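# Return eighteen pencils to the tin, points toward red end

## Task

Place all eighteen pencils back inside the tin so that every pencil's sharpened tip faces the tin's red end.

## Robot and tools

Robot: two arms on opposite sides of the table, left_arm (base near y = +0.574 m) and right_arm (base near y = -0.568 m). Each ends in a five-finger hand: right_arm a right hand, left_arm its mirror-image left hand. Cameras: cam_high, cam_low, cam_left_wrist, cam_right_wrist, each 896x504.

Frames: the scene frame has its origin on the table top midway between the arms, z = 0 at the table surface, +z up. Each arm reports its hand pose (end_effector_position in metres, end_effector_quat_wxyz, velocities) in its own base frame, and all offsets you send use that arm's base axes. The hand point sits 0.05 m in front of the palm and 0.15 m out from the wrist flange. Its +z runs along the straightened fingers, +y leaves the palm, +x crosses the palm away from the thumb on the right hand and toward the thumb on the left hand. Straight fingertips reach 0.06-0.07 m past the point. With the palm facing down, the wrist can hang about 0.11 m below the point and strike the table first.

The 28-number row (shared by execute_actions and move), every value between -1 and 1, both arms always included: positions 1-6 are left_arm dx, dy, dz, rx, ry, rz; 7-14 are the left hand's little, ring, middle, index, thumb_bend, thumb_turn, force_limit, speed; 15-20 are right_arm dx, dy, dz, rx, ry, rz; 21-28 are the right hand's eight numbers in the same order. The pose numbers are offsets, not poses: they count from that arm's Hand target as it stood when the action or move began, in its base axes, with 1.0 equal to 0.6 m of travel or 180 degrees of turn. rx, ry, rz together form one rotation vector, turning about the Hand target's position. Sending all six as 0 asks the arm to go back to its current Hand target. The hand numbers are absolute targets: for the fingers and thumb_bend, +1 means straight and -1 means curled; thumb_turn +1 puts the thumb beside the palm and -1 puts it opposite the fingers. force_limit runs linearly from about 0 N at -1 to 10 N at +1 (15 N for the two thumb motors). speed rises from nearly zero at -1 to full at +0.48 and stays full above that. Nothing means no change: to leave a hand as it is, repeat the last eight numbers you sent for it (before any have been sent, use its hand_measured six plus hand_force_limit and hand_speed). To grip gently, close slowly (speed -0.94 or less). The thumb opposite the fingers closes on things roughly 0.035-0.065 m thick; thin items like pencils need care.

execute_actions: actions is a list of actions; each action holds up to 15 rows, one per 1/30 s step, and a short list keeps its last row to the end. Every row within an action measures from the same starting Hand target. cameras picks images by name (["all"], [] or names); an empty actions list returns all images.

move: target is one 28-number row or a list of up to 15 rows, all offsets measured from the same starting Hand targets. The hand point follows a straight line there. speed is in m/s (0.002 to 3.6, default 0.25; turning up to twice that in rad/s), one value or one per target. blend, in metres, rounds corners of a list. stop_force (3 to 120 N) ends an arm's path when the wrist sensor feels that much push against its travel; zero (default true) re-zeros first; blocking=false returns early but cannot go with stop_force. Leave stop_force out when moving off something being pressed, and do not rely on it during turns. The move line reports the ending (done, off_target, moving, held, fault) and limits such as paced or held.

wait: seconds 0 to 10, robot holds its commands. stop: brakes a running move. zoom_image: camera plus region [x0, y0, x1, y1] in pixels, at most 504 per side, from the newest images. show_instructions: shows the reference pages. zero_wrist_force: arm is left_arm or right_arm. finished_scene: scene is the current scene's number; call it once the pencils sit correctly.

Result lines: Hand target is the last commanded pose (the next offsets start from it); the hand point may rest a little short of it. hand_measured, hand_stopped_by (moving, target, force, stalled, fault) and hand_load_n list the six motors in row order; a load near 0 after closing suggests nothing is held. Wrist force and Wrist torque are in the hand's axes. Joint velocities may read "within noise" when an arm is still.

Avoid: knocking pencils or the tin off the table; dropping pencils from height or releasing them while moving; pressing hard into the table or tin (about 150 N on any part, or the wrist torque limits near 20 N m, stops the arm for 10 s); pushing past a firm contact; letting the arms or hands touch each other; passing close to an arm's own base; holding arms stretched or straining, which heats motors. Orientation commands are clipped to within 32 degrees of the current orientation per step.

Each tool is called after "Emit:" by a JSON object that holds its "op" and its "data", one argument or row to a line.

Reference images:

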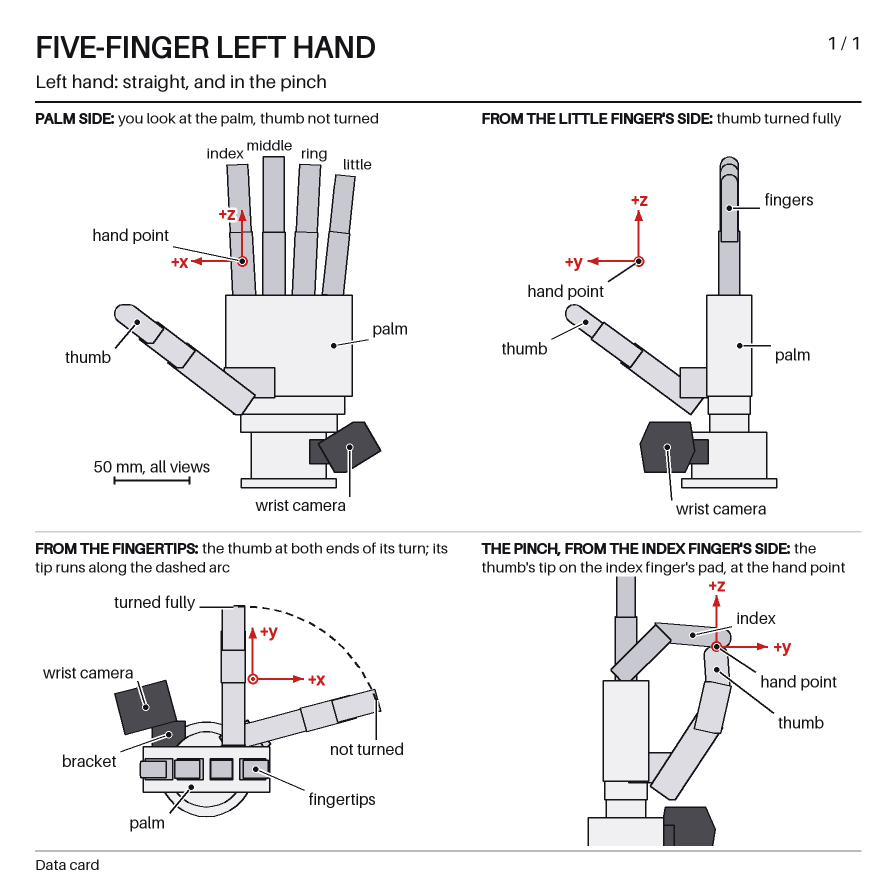

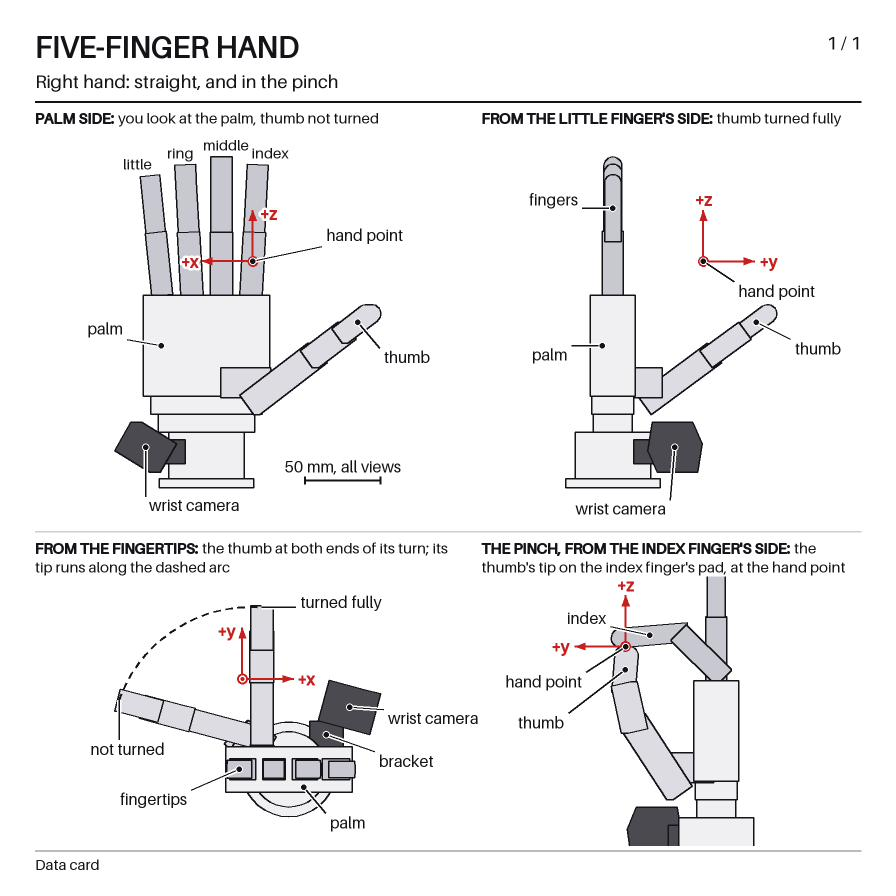

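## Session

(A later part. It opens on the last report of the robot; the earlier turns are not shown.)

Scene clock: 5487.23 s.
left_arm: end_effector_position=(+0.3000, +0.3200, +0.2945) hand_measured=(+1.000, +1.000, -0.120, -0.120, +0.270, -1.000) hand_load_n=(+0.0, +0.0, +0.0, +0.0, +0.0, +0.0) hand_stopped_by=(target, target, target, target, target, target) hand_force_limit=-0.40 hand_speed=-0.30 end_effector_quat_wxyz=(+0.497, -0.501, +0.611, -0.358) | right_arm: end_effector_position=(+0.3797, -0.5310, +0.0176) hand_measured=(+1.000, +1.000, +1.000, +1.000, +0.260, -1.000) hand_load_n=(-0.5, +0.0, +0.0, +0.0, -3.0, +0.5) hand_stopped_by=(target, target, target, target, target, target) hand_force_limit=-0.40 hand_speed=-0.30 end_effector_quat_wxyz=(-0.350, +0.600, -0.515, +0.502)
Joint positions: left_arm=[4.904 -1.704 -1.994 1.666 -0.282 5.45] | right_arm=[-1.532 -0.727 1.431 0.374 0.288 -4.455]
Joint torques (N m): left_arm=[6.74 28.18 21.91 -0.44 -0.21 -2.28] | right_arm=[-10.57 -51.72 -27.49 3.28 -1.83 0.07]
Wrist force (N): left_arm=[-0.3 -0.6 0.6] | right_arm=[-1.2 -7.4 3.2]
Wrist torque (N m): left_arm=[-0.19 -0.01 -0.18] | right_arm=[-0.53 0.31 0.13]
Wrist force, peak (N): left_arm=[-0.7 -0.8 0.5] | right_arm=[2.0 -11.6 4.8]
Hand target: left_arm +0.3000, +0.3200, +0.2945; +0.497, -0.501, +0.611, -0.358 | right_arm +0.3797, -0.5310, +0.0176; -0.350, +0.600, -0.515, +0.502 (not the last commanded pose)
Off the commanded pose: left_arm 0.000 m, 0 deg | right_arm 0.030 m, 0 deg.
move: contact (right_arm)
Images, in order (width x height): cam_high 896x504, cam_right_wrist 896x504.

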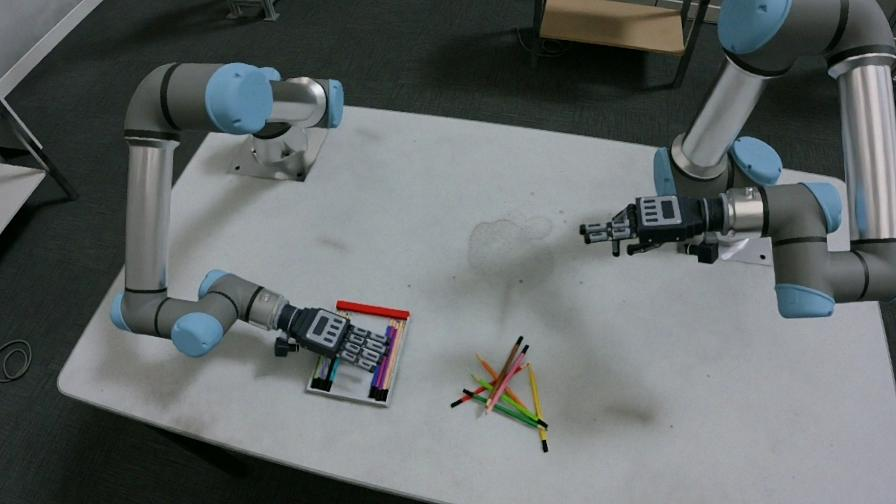

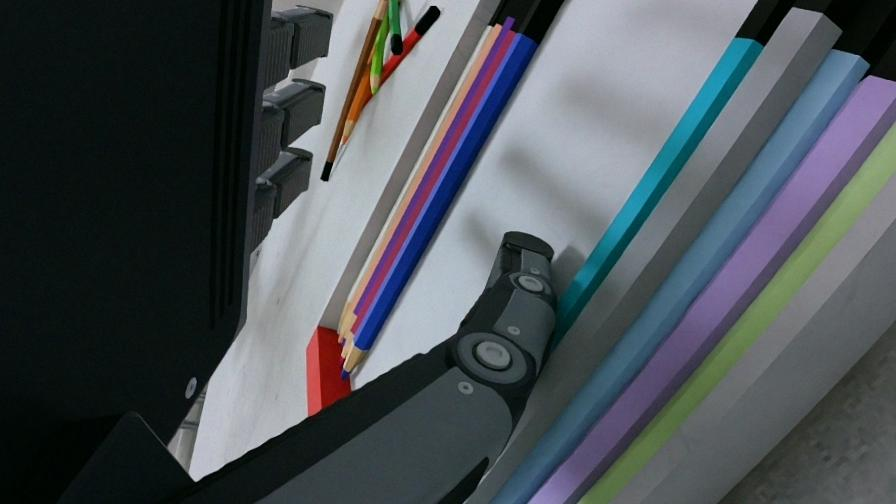

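Emit:
{"op": "move", "data": {
  "target": [
    [0,0,0,0,0,0,1,1,-0.12,-0.12,0.27,-1,-0.4,-0.3,0.01,0,0.003,0,0,0,1,1,1,1,0.26,-1,-0.4,-0.3],
    [0,0,0,0,0,0,1,1,-0.12,-0.12,0.27,-1,-0.4,-0.3,0.01,0,0.1,0,0,0,1,1,1,1,0.26,-1,-0.4,-0.3],
    [0,0,0,0,0,0,1,1,-0.12,-0.12,0.27,-1,-0.4,-0.3,-0.13,0.135,0.387,0,0,0,1,1,1,1,0.26,-1,-0.4,-0.3]
  ],
  "speed": [0.03,0.15,0.25],
  "blend": [0.002,0.03,0],
  "cameras": ["cam_high","cam_low","cam_left_wrist"]
}}

Emit:
{"op": "zoom_image", "data": {
  "camera": "cam_high",
  "region": [440, 320, 570, 465]
}}

Emit:
{"op": "zoom_image", "data": {
  "camera": "cam_low",
  "region": [380, 200, 640, 420]
}}

Scene clock: 5517.73 s.
left_arm: end_effector_position=(+0.3000, +0.3200, +0.2945) hand_measured=(+1.000, +1.000, -0.120, -0.120, +0.270, -1.000) hand_load_n=(+0.0, -0.5, +0.0, +0.0, +0.0, +0.0) hand_stopped_by=(target, target, target, target, target, target) hand_force_limit=-0.40 hand_speed=-0.30 end_effector_quat_wxyz=(+0.497, -0.501, +0.611, -0.358) | right_arm: end_effector_position=(+0.3017, -0.4500, +0.2497) hand_measured=(+1.000, +1.000, +1.000, +1.000, +0.260, -1.000) hand_load_n=(+0.0, +0.0, +0.0, +0.0, +0.0, +0.0) hand_stopped_by=(target, target, target, target, target, target) hand_force_limit=-0.40 hand_speed=-0.30 end_effector_quat_wxyz=(-0.350, +0.600, -0.515, +0.502)
Joint positions: left_arm=[4.904 -1.704 -1.994 1.666 -0.282 5.45] | right_arm=[-1.703 -1.132 1.619 1.208 0.255 -5.092]
Joint torques (N m): left_arm=[6.72 28.76 21.93 -0.57 -0.21 -2.23] | right_arm=[1.71 -40.04 -30.51 3.52 -4.05 -1.26]
Wrist force (N): left_arm=[-0.4 -0.4 0.4] | right_arm=[-0.4 -1.8 2.8]
Wrist torque (N m): left_arm=[-0.16 0.00 -0.20] | right_arm=[-0.25 0.21 0.26]
Wrist force, peak (N): left_arm=[-0.6 -0.9 0.4] | right_arm=[-1.3 -7.8 3.2]
Hand target: left_arm +0.3000, +0.3200, +0.2945; +0.497, -0.501, +0.611, -0.358 | right_arm +0.3017, -0.4500, +0.2498; -0.350, +0.600, -0.515, +0.502
Off the commanded pose: left_arm 0.000 m, 0 deg | right_arm 0.000 m, 0 deg.
move: done; blend cut to 0.0291 m at target 2
Images, in order (width x height): cam_high 896x504, cam_low 896x504, cam_left_wrist 896x504.

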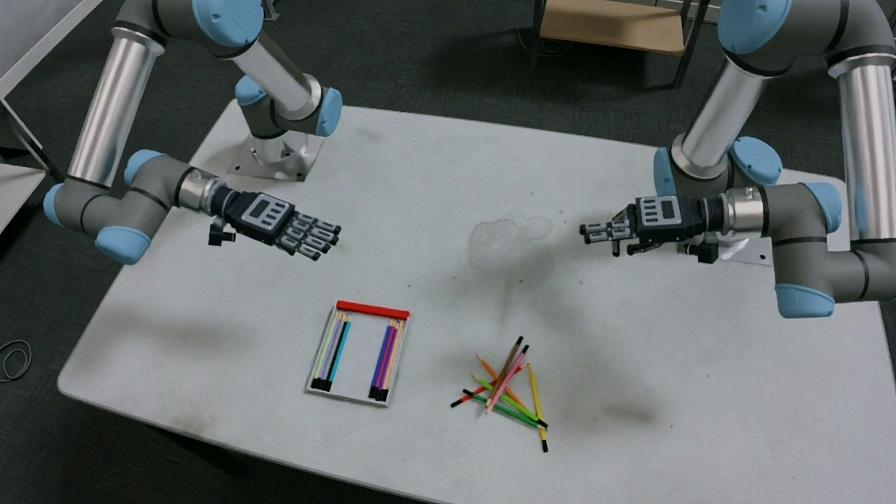

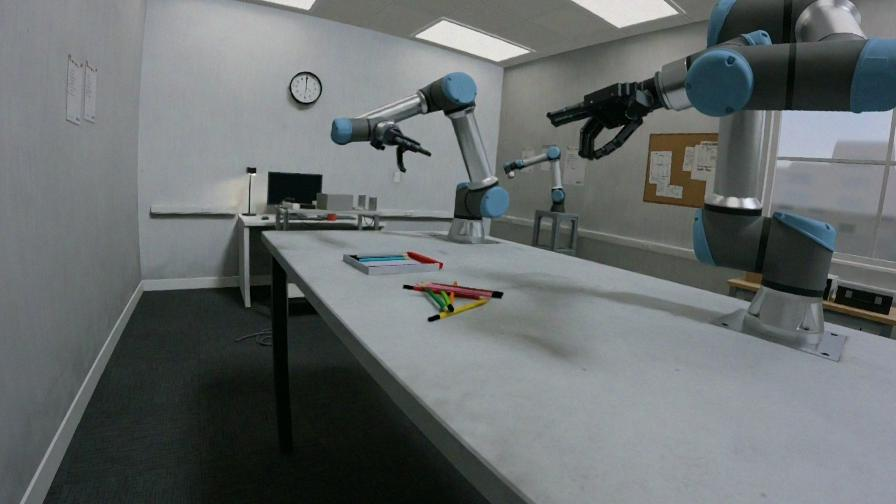

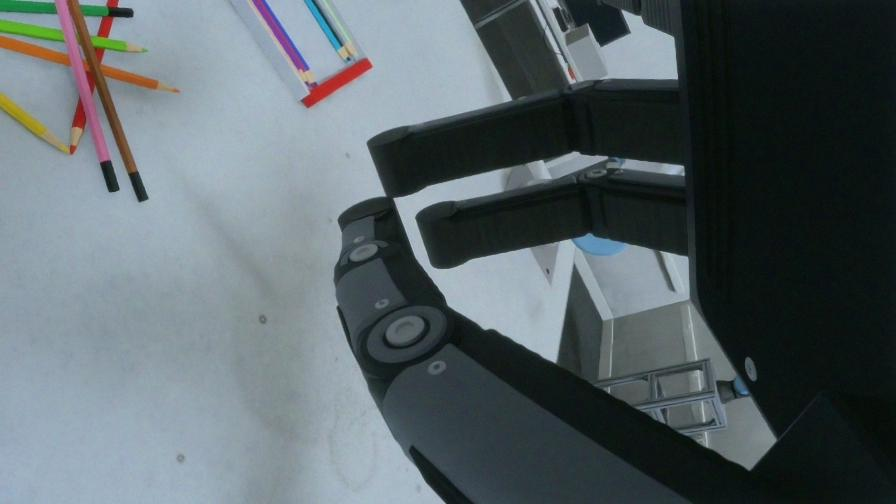

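Scaled by 3.476 from the camera's 896x504 image, which has a finer 1280x720 frame.

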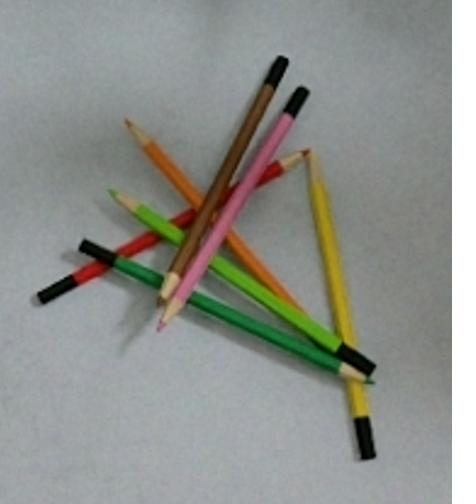

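Scaled by 1.938 from the camera's 896x504 image, which has a finer 1280x720 frame.

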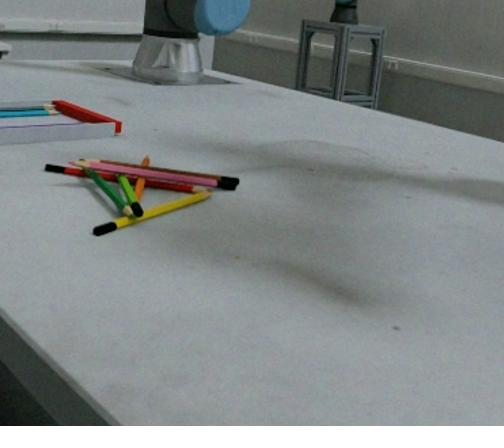

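Emit:
{"op": "move", "data": {
  "target": [
    [0.25,0.25,-0.24,0,0,0,1,1,1,1,0.26,-1,-0.4,-0.3,0,0,0,0,0,0,1,1,1,1,0.26,-1,-0.4,-0.3],
    [0.3333,0.3973,-0.375,0,0,0,1,1,1,1,0.26,-1,-0.4,-0.3,0,0,0,0,0,0,1,1,1,1,0.26,-1,-0.4,-0.3]
  ],
  "speed": 0.25,
  "blend": [0.05,0],
  "cameras": ["cam_high","cam_left_wrist"]
}}

Scene clock: 5576.97 s.
left_arm: end_effector_position=(+0.5000, +0.5583, +0.0696) hand_measured=(+1.000, +1.000, +1.000, +1.000, +0.260, -1.000) hand_load_n=(+0.0, -0.5, +0.0, +0.0, +0.0, +0.5) hand_stopped_by=(target, target, target, target, target, target) hand_force_limit=-0.40 hand_speed=-0.30 end_effector_quat_wxyz=(+0.497, -0.501, +0.611, -0.358) | right_arm: end_effector_position=(+0.3017, -0.4500, +0.2498) hand_measured=(+1.000, +1.000, +1.000, +1.000, +0.260, -1.000) hand_load_n=(+0.0, +0.0, +0.0, +0.0, +0.0, +0.0) hand_stopped_by=(target, target, target, target, target, target) hand_force_limit=-0.40 hand_speed=-0.30 end_effector_quat_wxyz=(-0.350, +0.600, -0.515, +0.502)
Joint positions: left_arm=[4.473 -2.422 -1.171 2.881 -0.392 4.076] | right_arm=[-1.703 -1.132 1.619 1.208 0.255 -5.093]
Joint torques (N m): left_arm=[10.72 37.64 24.05 0.63 2.22 -2.3] | right_arm=[-6.73 -39.67 -29.36 4.34 -4.59 -1.1]
Wrist force (N): left_arm=[-0.5 -0.4 0.6] | right_arm=[-0.5 -1.6 2.9]
Wrist torque (N m): left_arm=[-0.17 0.02 -0.10] | right_arm=[-0.21 0.23 0.27]
Wrist force, peak (N): left_arm=[-1.4 1.3 1.7] | right_arm=[-0.6 -1.9 3.0]
Hand target: left_arm +0.5000, +0.5584, +0.0695; +0.497, -0.501, +0.611, -0.358 | right_arm +0.3017, -0.4500, +0.2498; -0.350, +0.600, -0.515, +0.502
Off the commanded pose: left_arm 0.000 m, 0 deg | right_arm 0.000 m, 0 deg.
move: done
Images, in order (width x height): cam_high 896x504, cam_left_wrist 896x504.

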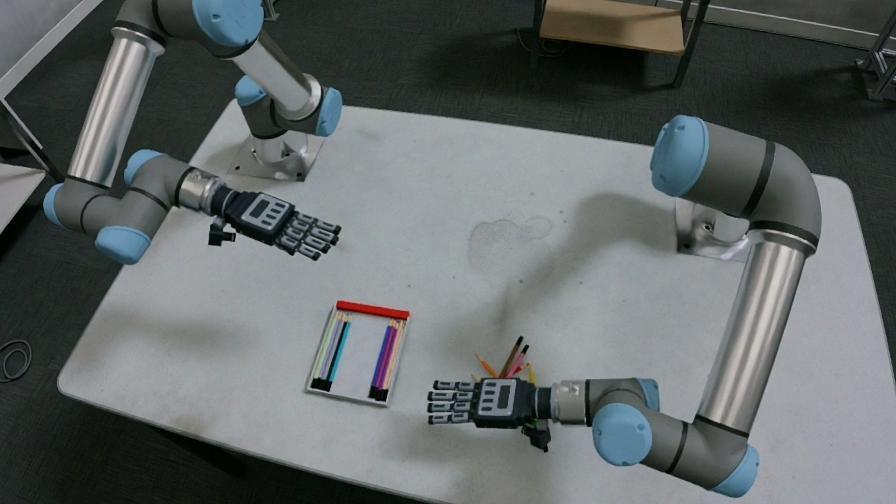

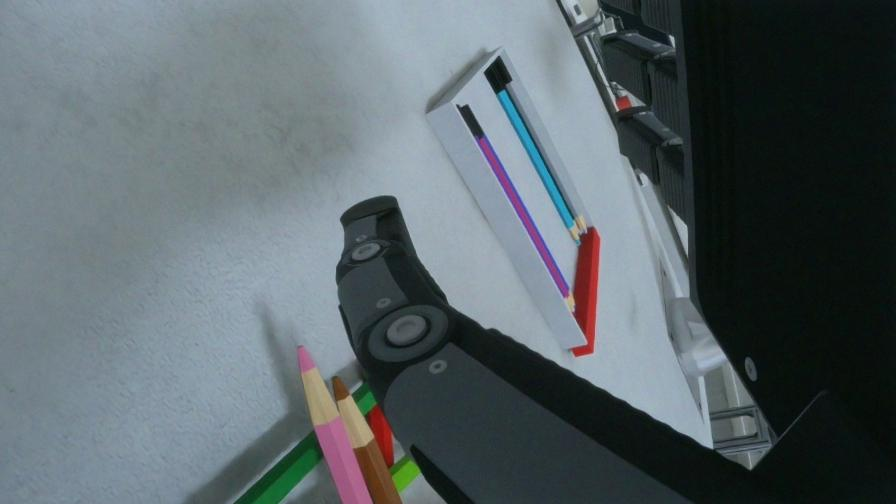

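Emit:
{"op": "move", "data": {
  "target": [0.015,-0.0428,-0.0408,0,0,0,1,1,1,1,0.26,-1,-0.4,-0.3,0,0,0,0,0,0,1,1,1,1,0.26,-1,-0.4,-0.3],
  "speed": 0.12,
  "cameras": ["cam_high","cam_left_wrist","cam_low"]
}}

Emit:
{"op": "zoom_image", "data": {
  "camera": "cam_low",
  "region": [380, 200, 640, 420]
}}

Scene clock: 5617.70 s.
left_arm: end_effector_position=(+0.5091, +0.5327, +0.0452) hand_measured=(+1.000, +1.000, +1.000, +1.000, +0.260, -1.000) hand_load_n=(+0.0, +0.0, +0.0, +0.0, +0.0, +0.0) hand_stopped_by=(target, target, target, target, target, target) hand_force_limit=-0.40 hand_speed=-0.30 end_effector_quat_wxyz=(+0.497, -0.501, +0.611, -0.358) | right_arm: end_effector_position=(+0.3017, -0.4500, +0.2498) hand_measured=(+1.000, +1.000, +1.000, +1.000, +0.260, -1.000) hand_load_n=(+0.0, +0.0, +0.0, +0.0, +0.0, +0.5) hand_stopped_by=(target, target, target, target, target, target) hand_force_limit=-0.40 hand_speed=-0.30 end_effector_quat_wxyz=(-0.350, +0.600, -0.515, +0.502)
Joint positions: left_arm=[4.447 -2.399 -1.278 3.004 -0.411 4.034] | right_arm=[-1.703 -1.132 1.619 1.208 0.255 -5.093]
Joint torques (N m): left_arm=[10.67 37.45 13.91 -2.06 2.55 1.94] | right_arm=[-6.54 -36.98 -28.79 4.26 -4.74 -1]
Wrist force (N): left_arm=[-0.6 -0.7 0.5] | right_arm=[-0.3 -1.9 2.7]
Wrist torque (N m): left_arm=[-0.21 0.04 -0.10] | right_arm=[-0.25 0.21 0.26]
Wrist force, peak (N): left_arm=[-1.1 -1.1 0.5] | right_arm=[-0.4 -2.0 3.1]
Hand target: left_arm +0.5090, +0.5327, +0.0450; +0.497, -0.501, +0.611, -0.358 | right_arm +0.3017, -0.4500, +0.2498; -0.350, +0.600, -0.515, +0.502
Off the commanded pose: left_arm 0.000 m, 0 deg | right_arm 0.000 m, 0 deg.
move: done
Images, in order (width x height): cam_high 896x504, cam_low 896x504, cam_left_wrist 896x504.

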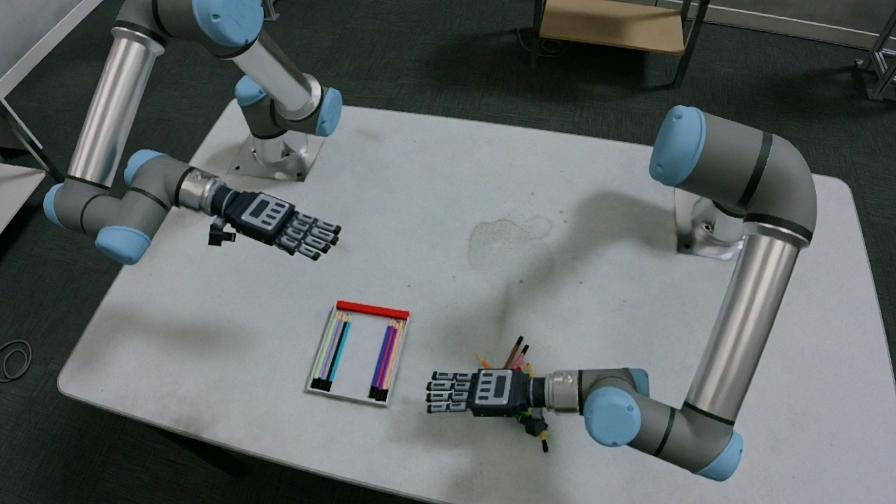

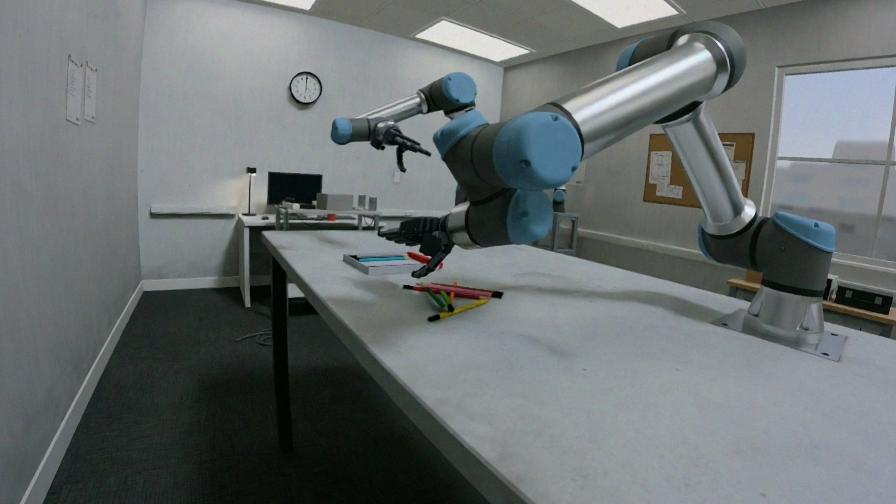

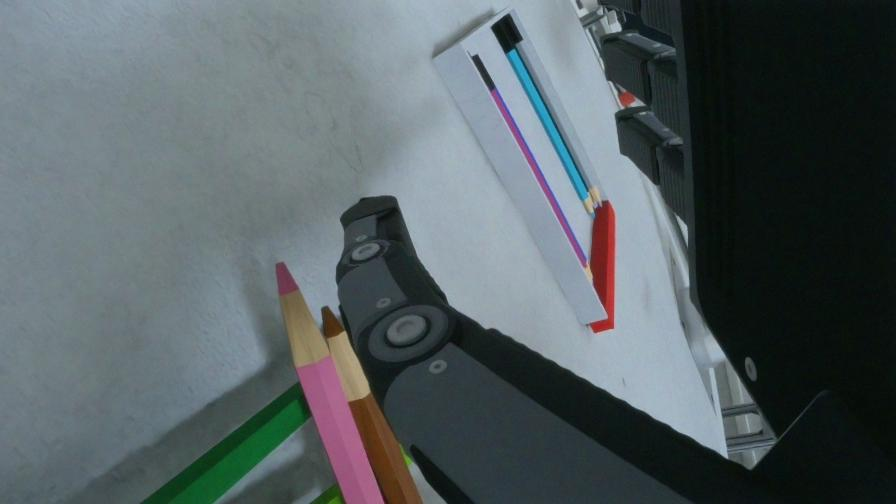

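Scaled by 1.938 from the camera's 896x504 image, which has a finer 1280x720 frame.

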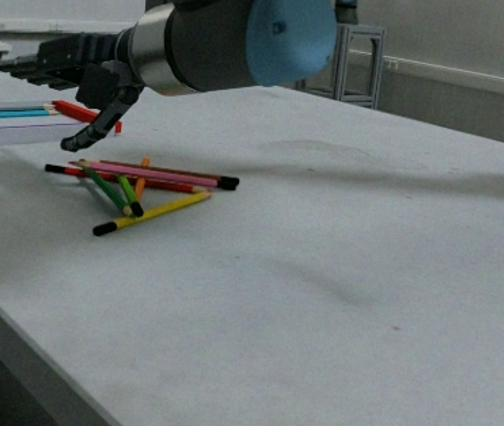

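Emit:
{"op": "move", "data": {
  "target": [
    [0,0,0.125,0,0,0,1,1,-0.12,-0.12,0.27,-1,-0.4,-0.3,0,0,0,0,0,0,1,1,1,1,0.26,-1,-0.4,-0.3],
    [-0.15,-0.22,0.3,0,0,0,1,1,-0.12,-0.12,0.27,-1,-0.4,-0.3,0,0,0,0,0,0,1,1,1,1,0.26,-1,-0.4,-0.3],
    [-0.3483,-0.3545,0.4158,0,0,0,1,1,-0.12,-0.12,0.27,-1,-0.4,-0.3,0.16,0.05,0,0,0,0,1,1,1,1,0.26,-1,-0.4,-0.3]
  ],
  "speed": 0.3,
  "blend": [0.03,0.05,0]
}}

Scene clock: 5743.33 s.
left_arm: end_effector_position=(+0.3000, +0.3200, +0.2945) hand_measured=(+1.000, +1.000, -0.120, -0.120, +0.270, -1.000) hand_load_n=(+0.0, +0.0, +0.0, +0.0, +0.0, +0.0) hand_stopped_by=(target, target, target, target, target, target) hand_force_limit=-0.40 hand_speed=-0.30 end_effector_quat_wxyz=(+0.497, -0.501, +0.611, -0.358) end_effector_velocity=(+0.000, +0.001, +0.000) end_effector_angular_velocity=(+0.006, -0.001, +0.001) | right_arm: end_effector_position=(+0.3976, -0.4200, +0.2498) hand_measured=(+1.000, +1.000, +1.000, +1.000, +0.260, -1.000) hand_load_n=(-0.5, +0.0, +0.0, +0.0, +0.5, -0.5) hand_stopped_by=(target, target, target, target, target, target) hand_force_limit=-0.40 hand_speed=-0.30 end_effector_quat_wxyz=(-0.350, +0.600, -0.515, +0.502)
Joint positions: left_arm=[4.904 -1.704 -1.994 1.666 -0.282 5.45] | right_arm=[-1.48 -1.245 1.582 0.598 0.316 -4.305]
Joint velocities: left_arm=[0.002 0 0 0 0.002 0.006] | right_arm=[within noise]
Joint torques (N m): left_arm=[8.27 15.75 21.25 -4.11 1.5 1.94] | right_arm=[6.76 -23.37 -32.07 -0.06 -3.47 0.53]
Wrist force (N): left_arm=[-0.5 -0.5 0.3] | right_arm=[-0.6 -1.4 2.4]
Wrist torque (N m): left_arm=[-0.14 0.01 -0.19] | right_arm=[-0.19 0.25 0.12]
Wrist force, peak (N): left_arm=[-1.9 -1.3 1.1] | right_arm=[-1.1 -2.2 3.9]
Hand target: left_arm +0.3000, +0.3200, +0.2945; +0.497, -0.501, +0.611, -0.358 | right_arm +0.3977, -0.4200, +0.2498; -0.350, +0.600, -0.515, +0.502
Off the commanded pose: left_arm 0.000 m, 0 deg | right_arm 0.000 m, 0 deg.
move: done

Emit:
{"op": "move", "data": {
  "target": [
    [0,0,0,0,0,0,1,1,-0.12,-0.12,0.27,-1,-0.4,-0.3,0.337,-0.1667,-0.133,0,0,-0.038,1,1,1,1,0.26,-1,-0.4,-0.3],
    [0,0,0,0,0,0,1,1,-0.12,-0.12,0.27,-1,-0.4,-0.3,0.4467,-0.2843,-0.3,0,0,-0.038,1,1,1,1,0.26,-1,-0.4,-0.3]
  ],
  "speed": 0.25,
  "blend": [0.05,0],
  "cameras": ["cam_high","cam_right_wrist"]
}}

Scene clock: 5751.30 s.
left_arm: end_effector_position=(+0.3000, +0.3200, +0.2945) hand_measured=(+1.000, +1.000, -0.120, -0.120, +0.270, -1.000) hand_load_n=(+0.0, +0.0, +0.0, -0.5, +0.5, +0.0) hand_stopped_by=(target, target, target, target, target, target) hand_force_limit=-0.40 hand_speed=-0.30 end_effector_quat_wxyz=(+0.497, -0.501, +0.611, -0.358) | right_arm: end_effector_position=(+0.6657, -0.5905, +0.0698) hand_measured=(+1.000, +1.000, +1.000, +1.000, +0.260, -1.000) hand_load_n=(+0.0, +0.5, +0.0, -0.5, +0.5, +0.0) hand_stopped_by=(target, target, target, target, target, target) hand_force_limit=-0.40 hand_speed=-0.30 end_effector_quat_wxyz=(-0.320, +0.568, -0.550, +0.522)
Joint positions: left_arm=[4.904 -1.704 -1.994 1.666 -0.282 5.45] | right_arm=[-1.088 -0.575 0.846 0.109 0.74 -3.681]
Joint torques (N m): left_arm=[-5 23.07 21.06 -0.49 -0.17 -2.27] | right_arm=[-8.96 -46.49 -31.25 -0.37 -3.31 0.95]
Wrist force (N): left_arm=[-0.4 -0.8 0.5] | right_arm=[-0.3 -2.2 2.6]
Wrist torque (N m): left_arm=[-0.21 0.00 -0.18] | right_arm=[-0.34 0.21 0.17]
Wrist force, peak (N): left_arm=[-0.8 -0.6 0.6] | right_arm=[-0.8 -3.3 3.0]
Hand target: left_arm +0.3000, +0.3200, +0.2945; +0.497, -0.501, +0.611, -0.358 | right_arm +0.6657, -0.5906, +0.0698; -0.320, +0.568, -0.550, +0.522
Off the commanded pose: left_arm 0.000 m, 0 deg | right_arm 0.000 m, 0 deg.
move: done
Images, in order (width x height): cam_high 896x504, cam_right_wrist 896x504.

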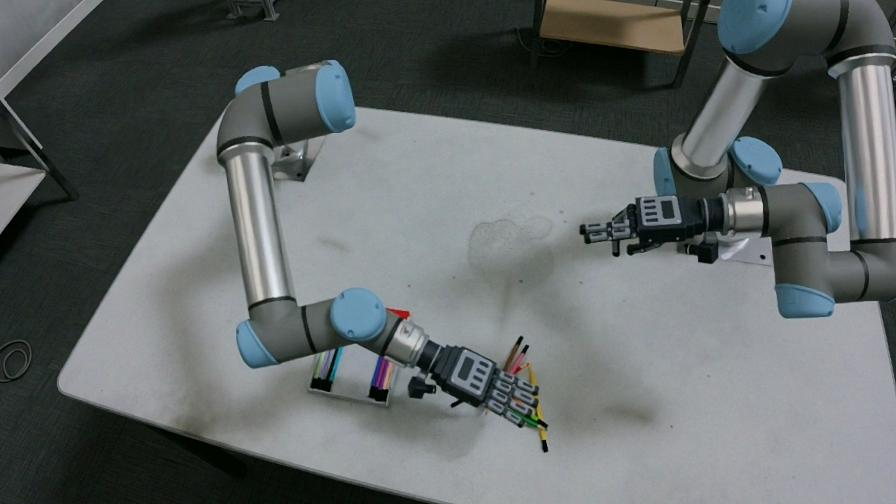

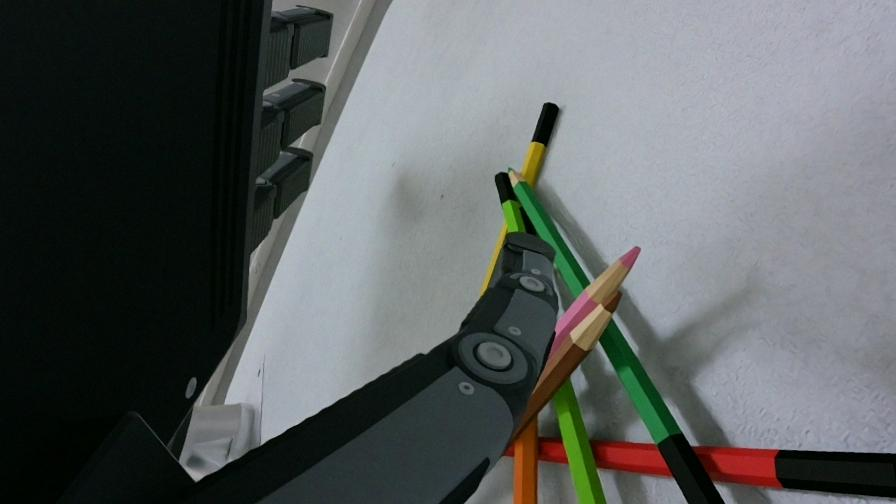

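Emit:
{"op": "move", "data": {
  "target": [0,0,0,0,0,0,1,1,-0.12,-0.12,0.27,-1,-0.4,-0.3,-0.0158,-0.0152,-0.0417,0,0,0,1,1,1,1,0.26,-1,-0.4,-0.3],
  "speed": 0.12,
  "cameras": ["cam_right_wrist"]
}}

Scene clock: 5766.67 s.
left_arm: end_effector_position=(+0.3000, +0.3200, +0.2945) hand_measured=(+1.000, +1.000, -0.120, -0.120, +0.270, -1.000) hand_load_n=(+0.0, +0.0, +0.0, +0.0, +0.0, +0.0) hand_stopped_by=(target, target, target, target, target, target) hand_force_limit=-0.40 hand_speed=-0.30 end_effector_quat_wxyz=(+0.497, -0.501, +0.611, -0.358) | right_arm: end_effector_position=(+0.6561, -0.5997, +0.0446) hand_measured=(+1.000, +1.000, +1.000, +1.000, +0.260, -1.000) hand_load_n=(+0.0, +0.0, -0.5, +0.0, +0.5, +0.0) hand_stopped_by=(target, target, target, target, target, target) hand_force_limit=-0.40 hand_speed=-0.30 end_effector_quat_wxyz=(-0.320, +0.568, -0.550, +0.522) end_effector_velocity=(+0.002, +0.003, +0.001) end_effector_angular_velocity=(+0.005, +0.002, +0.002)
Joint positions: left_arm=[4.904 -1.704 -1.994 1.666 -0.282 5.45] | right_arm=[-1.106 -0.546 0.857 0.077 0.722 -3.691]
Joint velocities: left_arm=[within noise] | right_arm=[0.004 -0.002 0.001 0.005 0.002 0.002]
Joint torques (N m): left_arm=[-6.75 27.23 18.83 -0.49 -0.13 -2.26] | right_arm=[7.65 -63.18 -24.59 1.24 1.52 0.79]
Wrist force (N): left_arm=[-0.4 -0.7 0.3] | right_arm=[-0.6 -2.4 2.7]
Wrist torque (N m): left_arm=[-0.18 -0.01 -0.18] | right_arm=[-0.35 0.25 0.16]
Wrist force, peak (N): left_arm=[-0.7 -0.8 0.6] | right_arm=[-0.3 -3.3 2.6]
Hand target: left_arm +0.3000, +0.3200, +0.2945; +0.497, -0.501, +0.611, -0.358 | right_arm +0.6562, -0.5997, +0.0448; -0.320, +0.568, -0.550, +0.522
Off the commanded pose: left_arm 0.000 m, 0 deg | right_arm 0.000 m, 0 deg.
move: done
Images, in order (width x height): cam_right_wrist 896x504.

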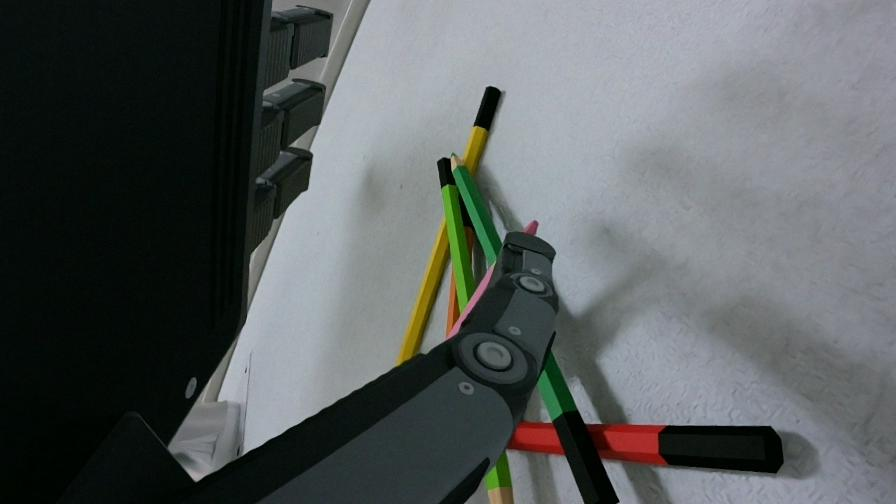

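Emit:
{"op": "move", "data": {
  "target": [
    [0,0,0,0,0,0,1,1,-0.12,-0.12,0.27,-1,-0.4,-0.3,0,0,0.03,0,0,0,1,1,1,1,0.26,-1,-0.4,-0.3],
    [0,0,0,0,0,0,1,1,-0.12,-0.12,0.27,-1,-0.4,-0.3,-0.0218,-0.005,0.03,0,0,0,1,1,1,1,0.26,-1,-0.4,-0.3]
  ],
  "speed": 0.08,
  "cameras": ["cam_right_wrist"]
}}

Scene clock: 5783.37 s.
left_arm: end_effector_position=(+0.3000, +0.3200, +0.2945) hand_measured=(+1.000, +1.000, -0.120, -0.120, +0.270, -1.000) hand_load_n=(+0.0, +0.0, +0.0, +0.0, +0.0, +0.0) hand_stopped_by=(target, target, target, target, target, target) hand_force_limit=-0.40 hand_speed=-0.30 end_effector_quat_wxyz=(+0.497, -0.501, +0.611, -0.358) | right_arm: end_effector_position=(+0.6432, -0.6027, +0.0628) hand_measured=(+1.000, +1.000, +1.000, +1.000, +0.260, -1.000) hand_load_n=(+0.0, +0.0, +0.0, +0.0, +0.0, +0.0) hand_stopped_by=(target, target, target, target, target, target) hand_force_limit=-0.40 hand_speed=-0.30 end_effector_quat_wxyz=(-0.320, +0.568, -0.550, +0.522)
Joint positions: left_arm=[4.904 -1.704 -1.994 1.666 -0.282 5.45] | right_arm=[-1.124 -0.577 0.869 0.103 0.705 -3.702]
Joint torques (N m): left_arm=[-6.38 27.32 15.72 -0.6 -0.16 -2.26] | right_arm=[5.34 -44.82 -34.34 1.3 1.89 0.79]
Wrist force (N): left_arm=[-0.2 -0.7 0.5] | right_arm=[-0.4 -2.5 2.6]
Wrist torque (N m): left_arm=[-0.19 -0.02 -0.18] | right_arm=[-0.38 0.23 0.23]
Wrist force, peak (N): left_arm=[-0.4 -0.8 0.8] | right_arm=[-0.9 -2.8 3.5]
Hand target: left_arm +0.3000, +0.3200, +0.2945; +0.497, -0.501, +0.611, -0.358 | right_arm +0.6431, -0.6027, +0.0628; -0.320, +0.568, -0.550, +0.522
Off the commanded pose: left_arm 0.000 m, 0 deg | right_arm 0.000 m, 0 deg.
move: done
Images, in order (width x height): cam_right_wrist 896x504.

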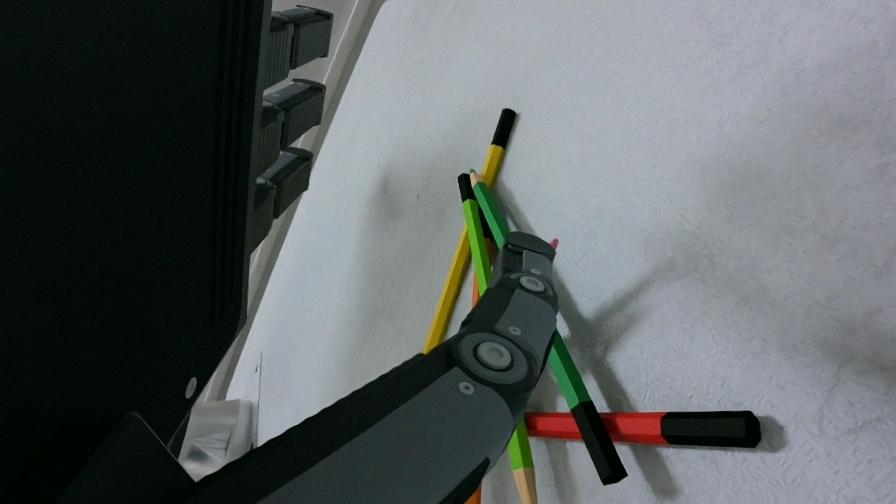

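Emit:
{"op": "move", "data": {
  "target": [0,0,0,0,0,0,1,1,-0.12,-0.12,0.27,-1,-0.4,-0.3,0,0,-0.0397,0,0,0,1,1,1,1,0.26,-1,-0.4,-0.3],
  "speed": 0.04,
  "stop_force": 3,
  "cameras": ["cam_right_wrist"]
}}

Scene clock: 5796.10 s.
left_arm: end_effector_position=(+0.3000, +0.3200, +0.2945) hand_measured=(+1.000, +1.000, -0.120, -0.120, +0.270, -1.000) hand_load_n=(+0.0, +0.0, +0.0, +0.0, +0.0, +0.5) hand_stopped_by=(target, target, target, target, target, target) hand_force_limit=-0.40 hand_speed=-0.30 end_effector_quat_wxyz=(+0.497, -0.501, +0.611, -0.358) | right_arm: end_effector_position=(+0.6431, -0.6027, +0.0390) hand_measured=(+1.000, +1.000, +1.000, +1.000, +0.260, -1.000) hand_load_n=(+0.0, +0.0, +0.0, +0.0, +0.0, +0.0) hand_stopped_by=(target, target, target, target, target, target) hand_force_limit=-0.40 hand_speed=-0.30 end_effector_quat_wxyz=(-0.320, +0.568, -0.550, +0.522)
Joint positions: left_arm=[4.904 -1.704 -1.994 1.666 -0.282 5.45] | right_arm=[-1.125 -0.554 0.889 0.061 0.705 -3.702]
Joint torques (N m): left_arm=[-6.46 26.87 13.08 -0.53 -0.13 -2.16] | right_arm=[-5.88 -63.36 -33.78 0.86 0.41 0.92]
Wrist force (N): left_arm=[-0.4 -0.7 0.7] | right_arm=[-0.7 -2.3 2.6]
Wrist torque (N m): left_arm=[-0.20 0.01 -0.18] | right_arm=[-0.34 0.27 0.22]
Wrist force, peak (N): left_arm=[-0.6 -0.8 0.6] | right_arm=[-0.3 -3.0 2.6]
Hand target: left_arm +0.3000, +0.3200, +0.2945; +0.497, -0.501, +0.611, -0.358 | right_arm +0.6431, -0.6027, +0.0390; -0.320, +0.568, -0.550, +0.522
Off the commanded pose: left_arm 0.000 m, 0 deg | right_arm 0.000 m, 0 deg.
move: done
Images, in order (width x height): cam_right_wrist 896x504.

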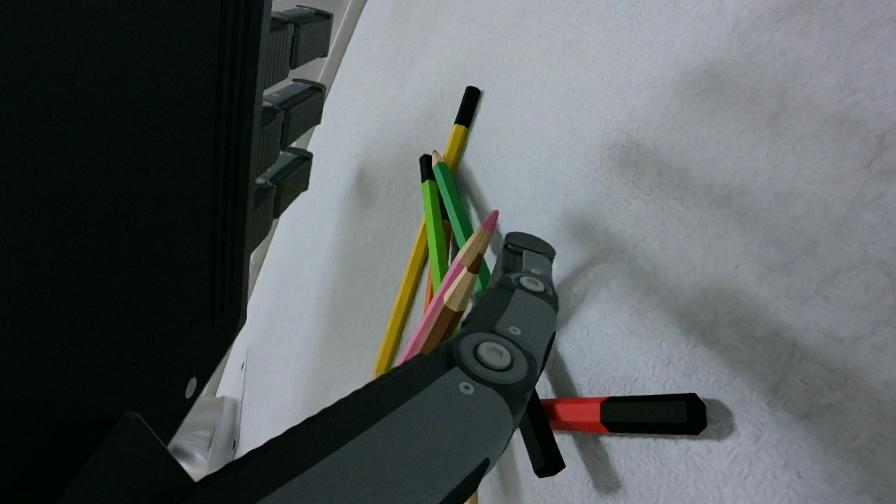

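Emit:
{"op": "move", "data": {
  "target": [
    [0,0,0,0,0,0,1,1,-0.12,-0.12,0.27,-1,-0.4,-0.3,-0.0012,-0.0075,0,0,0,0,1,1,1,1,0.26,-1,-0.4,-0.3],
    [0,0,0,0,0,0,1,1,-0.12,-0.12,0.27,-1,-0.4,-0.3,0.0102,-0.0092,0,0,0,0,1,1,1,1,0.26,-1,-0.4,-0.3]
  ],
  "speed": 0.03,
  "stop_force": 6,
  "cameras": ["cam_right_wrist"]
}}

Scene clock: 5815.43 s.
left_arm: end_effector_position=(+0.3000, +0.3200, +0.2945) hand_measured=(+1.000, +1.000, -0.120, -0.120, +0.270, -1.000) hand_load_n=(+0.0, +0.0, +0.0, +0.0, +0.0, +0.0) hand_stopped_by=(target, target, target, target, target, target) hand_force_limit=-0.40 hand_speed=-0.30 end_effector_quat_wxyz=(+0.497, -0.501, +0.611, -0.358) | right_arm: end_effector_position=(+0.6492, -0.6082, +0.0390) hand_measured=(+1.000, +1.000, +1.000, +1.000, +0.260, -1.000) hand_load_n=(+0.0, +0.0, +0.0, +0.0, +0.0, +0.0) hand_stopped_by=(target, target, target, target, target, target) hand_force_limit=-0.40 hand_speed=-0.30 end_effector_quat_wxyz=(-0.320, +0.568, -0.550, +0.522)
Joint positions: left_arm=[4.904 -1.704 -1.994 1.666 -0.282 5.45] | right_arm=[-1.12 -0.531 0.842 0.082 0.71 -3.699]
Joint torques (N m): left_arm=[-6.18 27.62 11.22 -0.51 -0.11 -2.26] | right_arm=[-9.39 -63.51 -7.08 -0.92 -2.32 -1.08]
Wrist force (N): left_arm=[-0.4 -0.9 0.2] | right_arm=[-0.6 -2.3 3.0]
Wrist torque (N m): left_arm=[-0.22 0.00 -0.18] | right_arm=[-0.36 0.25 0.22]
Wrist force, peak (N): left_arm=[-0.8 -0.7 0.5] | right_arm=[-0.8 -2.6 3.1]
Hand target: left_arm +0.3000, +0.3200, +0.2945; +0.497, -0.501, +0.611, -0.358 | right_arm +0.6492, -0.6082, +0.0390; -0.320, +0.568, -0.550, +0.522
Off the commanded pose: left_arm 0.000 m, 0 deg | right_arm 0.000 m, 0 deg.
move: done
Images, in order (width x height): cam_right_wrist 896x504.

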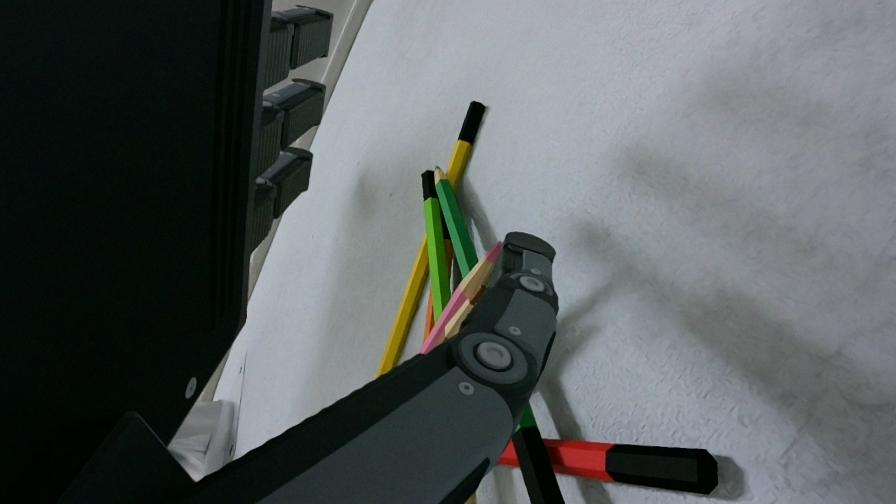

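Emit:
{"op": "move", "data": {
  "target": [0,0,0,0,0,0,1,1,-0.12,-0.12,0.27,-1,-0.4,-0.3,0.0247,-0.0038,0,0,0,0,1,1,1,1,0.26,-1,-0.4,-0.3],
  "speed": 0.03,
  "stop_force": 6,
  "cameras": ["cam_right_wrist","cam_high"]
}}

Emit:
{"op": "zoom_image", "data": {
  "camera": "cam_high",
  "region": [440, 320, 570, 465]
}}

Scene clock: 5822.57 s.
left_arm: end_effector_position=(+0.3000, +0.3200, +0.2945) hand_measured=(+1.000, +1.000, -0.120, -0.120, +0.270, -1.000) hand_load_n=(+0.0, +0.0, +0.0, +0.0, +0.0, +0.0) hand_stopped_by=(target, target, target, target, target, target) hand_force_limit=-0.40 hand_speed=-0.30 end_effector_quat_wxyz=(+0.497, -0.501, +0.611, -0.358) | right_arm: end_effector_position=(+0.6641, -0.6105, +0.0390) hand_measured=(+1.000, +1.000, +1.000, +1.000, +0.260, -1.000) hand_load_n=(+0.0, +0.0, +0.0, +0.0, +0.5, +0.0) hand_stopped_by=(target, target, target, target, target, target) hand_force_limit=-0.40 hand_speed=-0.30 end_effector_quat_wxyz=(-0.320, +0.568, -0.550, +0.522)
Joint positions: left_arm=[4.904 -1.704 -1.994 1.666 -0.282 5.45] | right_arm=[-1.103 -0.499 0.779 0.106 0.726 -3.689]
Joint torques (N m): left_arm=[-6.54 27.09 11.05 -0.57 -0.08 -2.2] | right_arm=[-9.15 -65.03 -6.63 -1 -2.34 -1.1]
Wrist force (N): left_arm=[-0.4 -0.7 0.3] | right_arm=[-0.4 -2.5 2.9]
Wrist torque (N m): left_arm=[-0.19 -0.01 -0.18] | right_arm=[-0.36 0.24 0.14]
Wrist force, peak (N): left_arm=[-0.5 -0.9 0.7] | right_arm=[-0.7 -2.6 3.0]
Hand target: left_arm +0.3000, +0.3200, +0.2945; +0.497, -0.501, +0.611, -0.358 | right_arm +0.6641, -0.6105, +0.0390; -0.320, +0.568, -0.550, +0.522
Off the commanded pose: left_arm 0.000 m, 0 deg | right_arm 0.000 m, 0 deg.
move: done
Images, in order (width x height): cam_high 896x504, cam_right_wrist 896x504.

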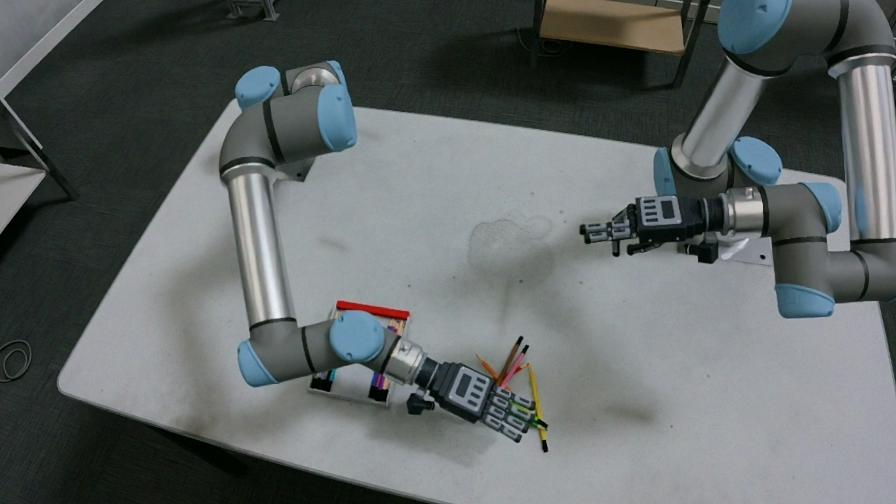

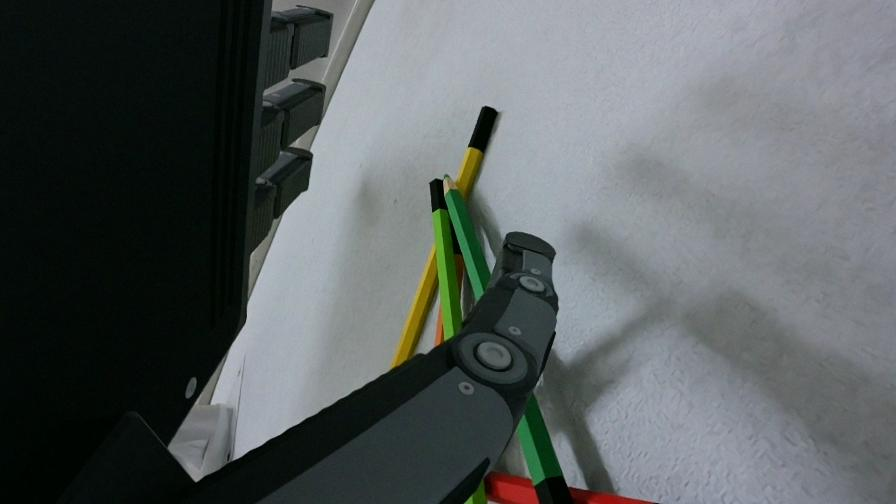

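Scaled by 3.476 from the camera's 896x504 image, which has a finer 1280x720 frame.

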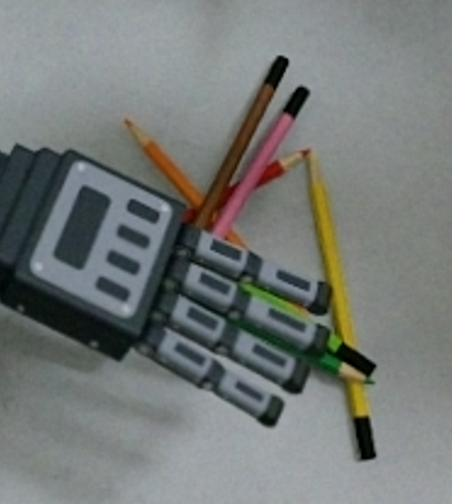

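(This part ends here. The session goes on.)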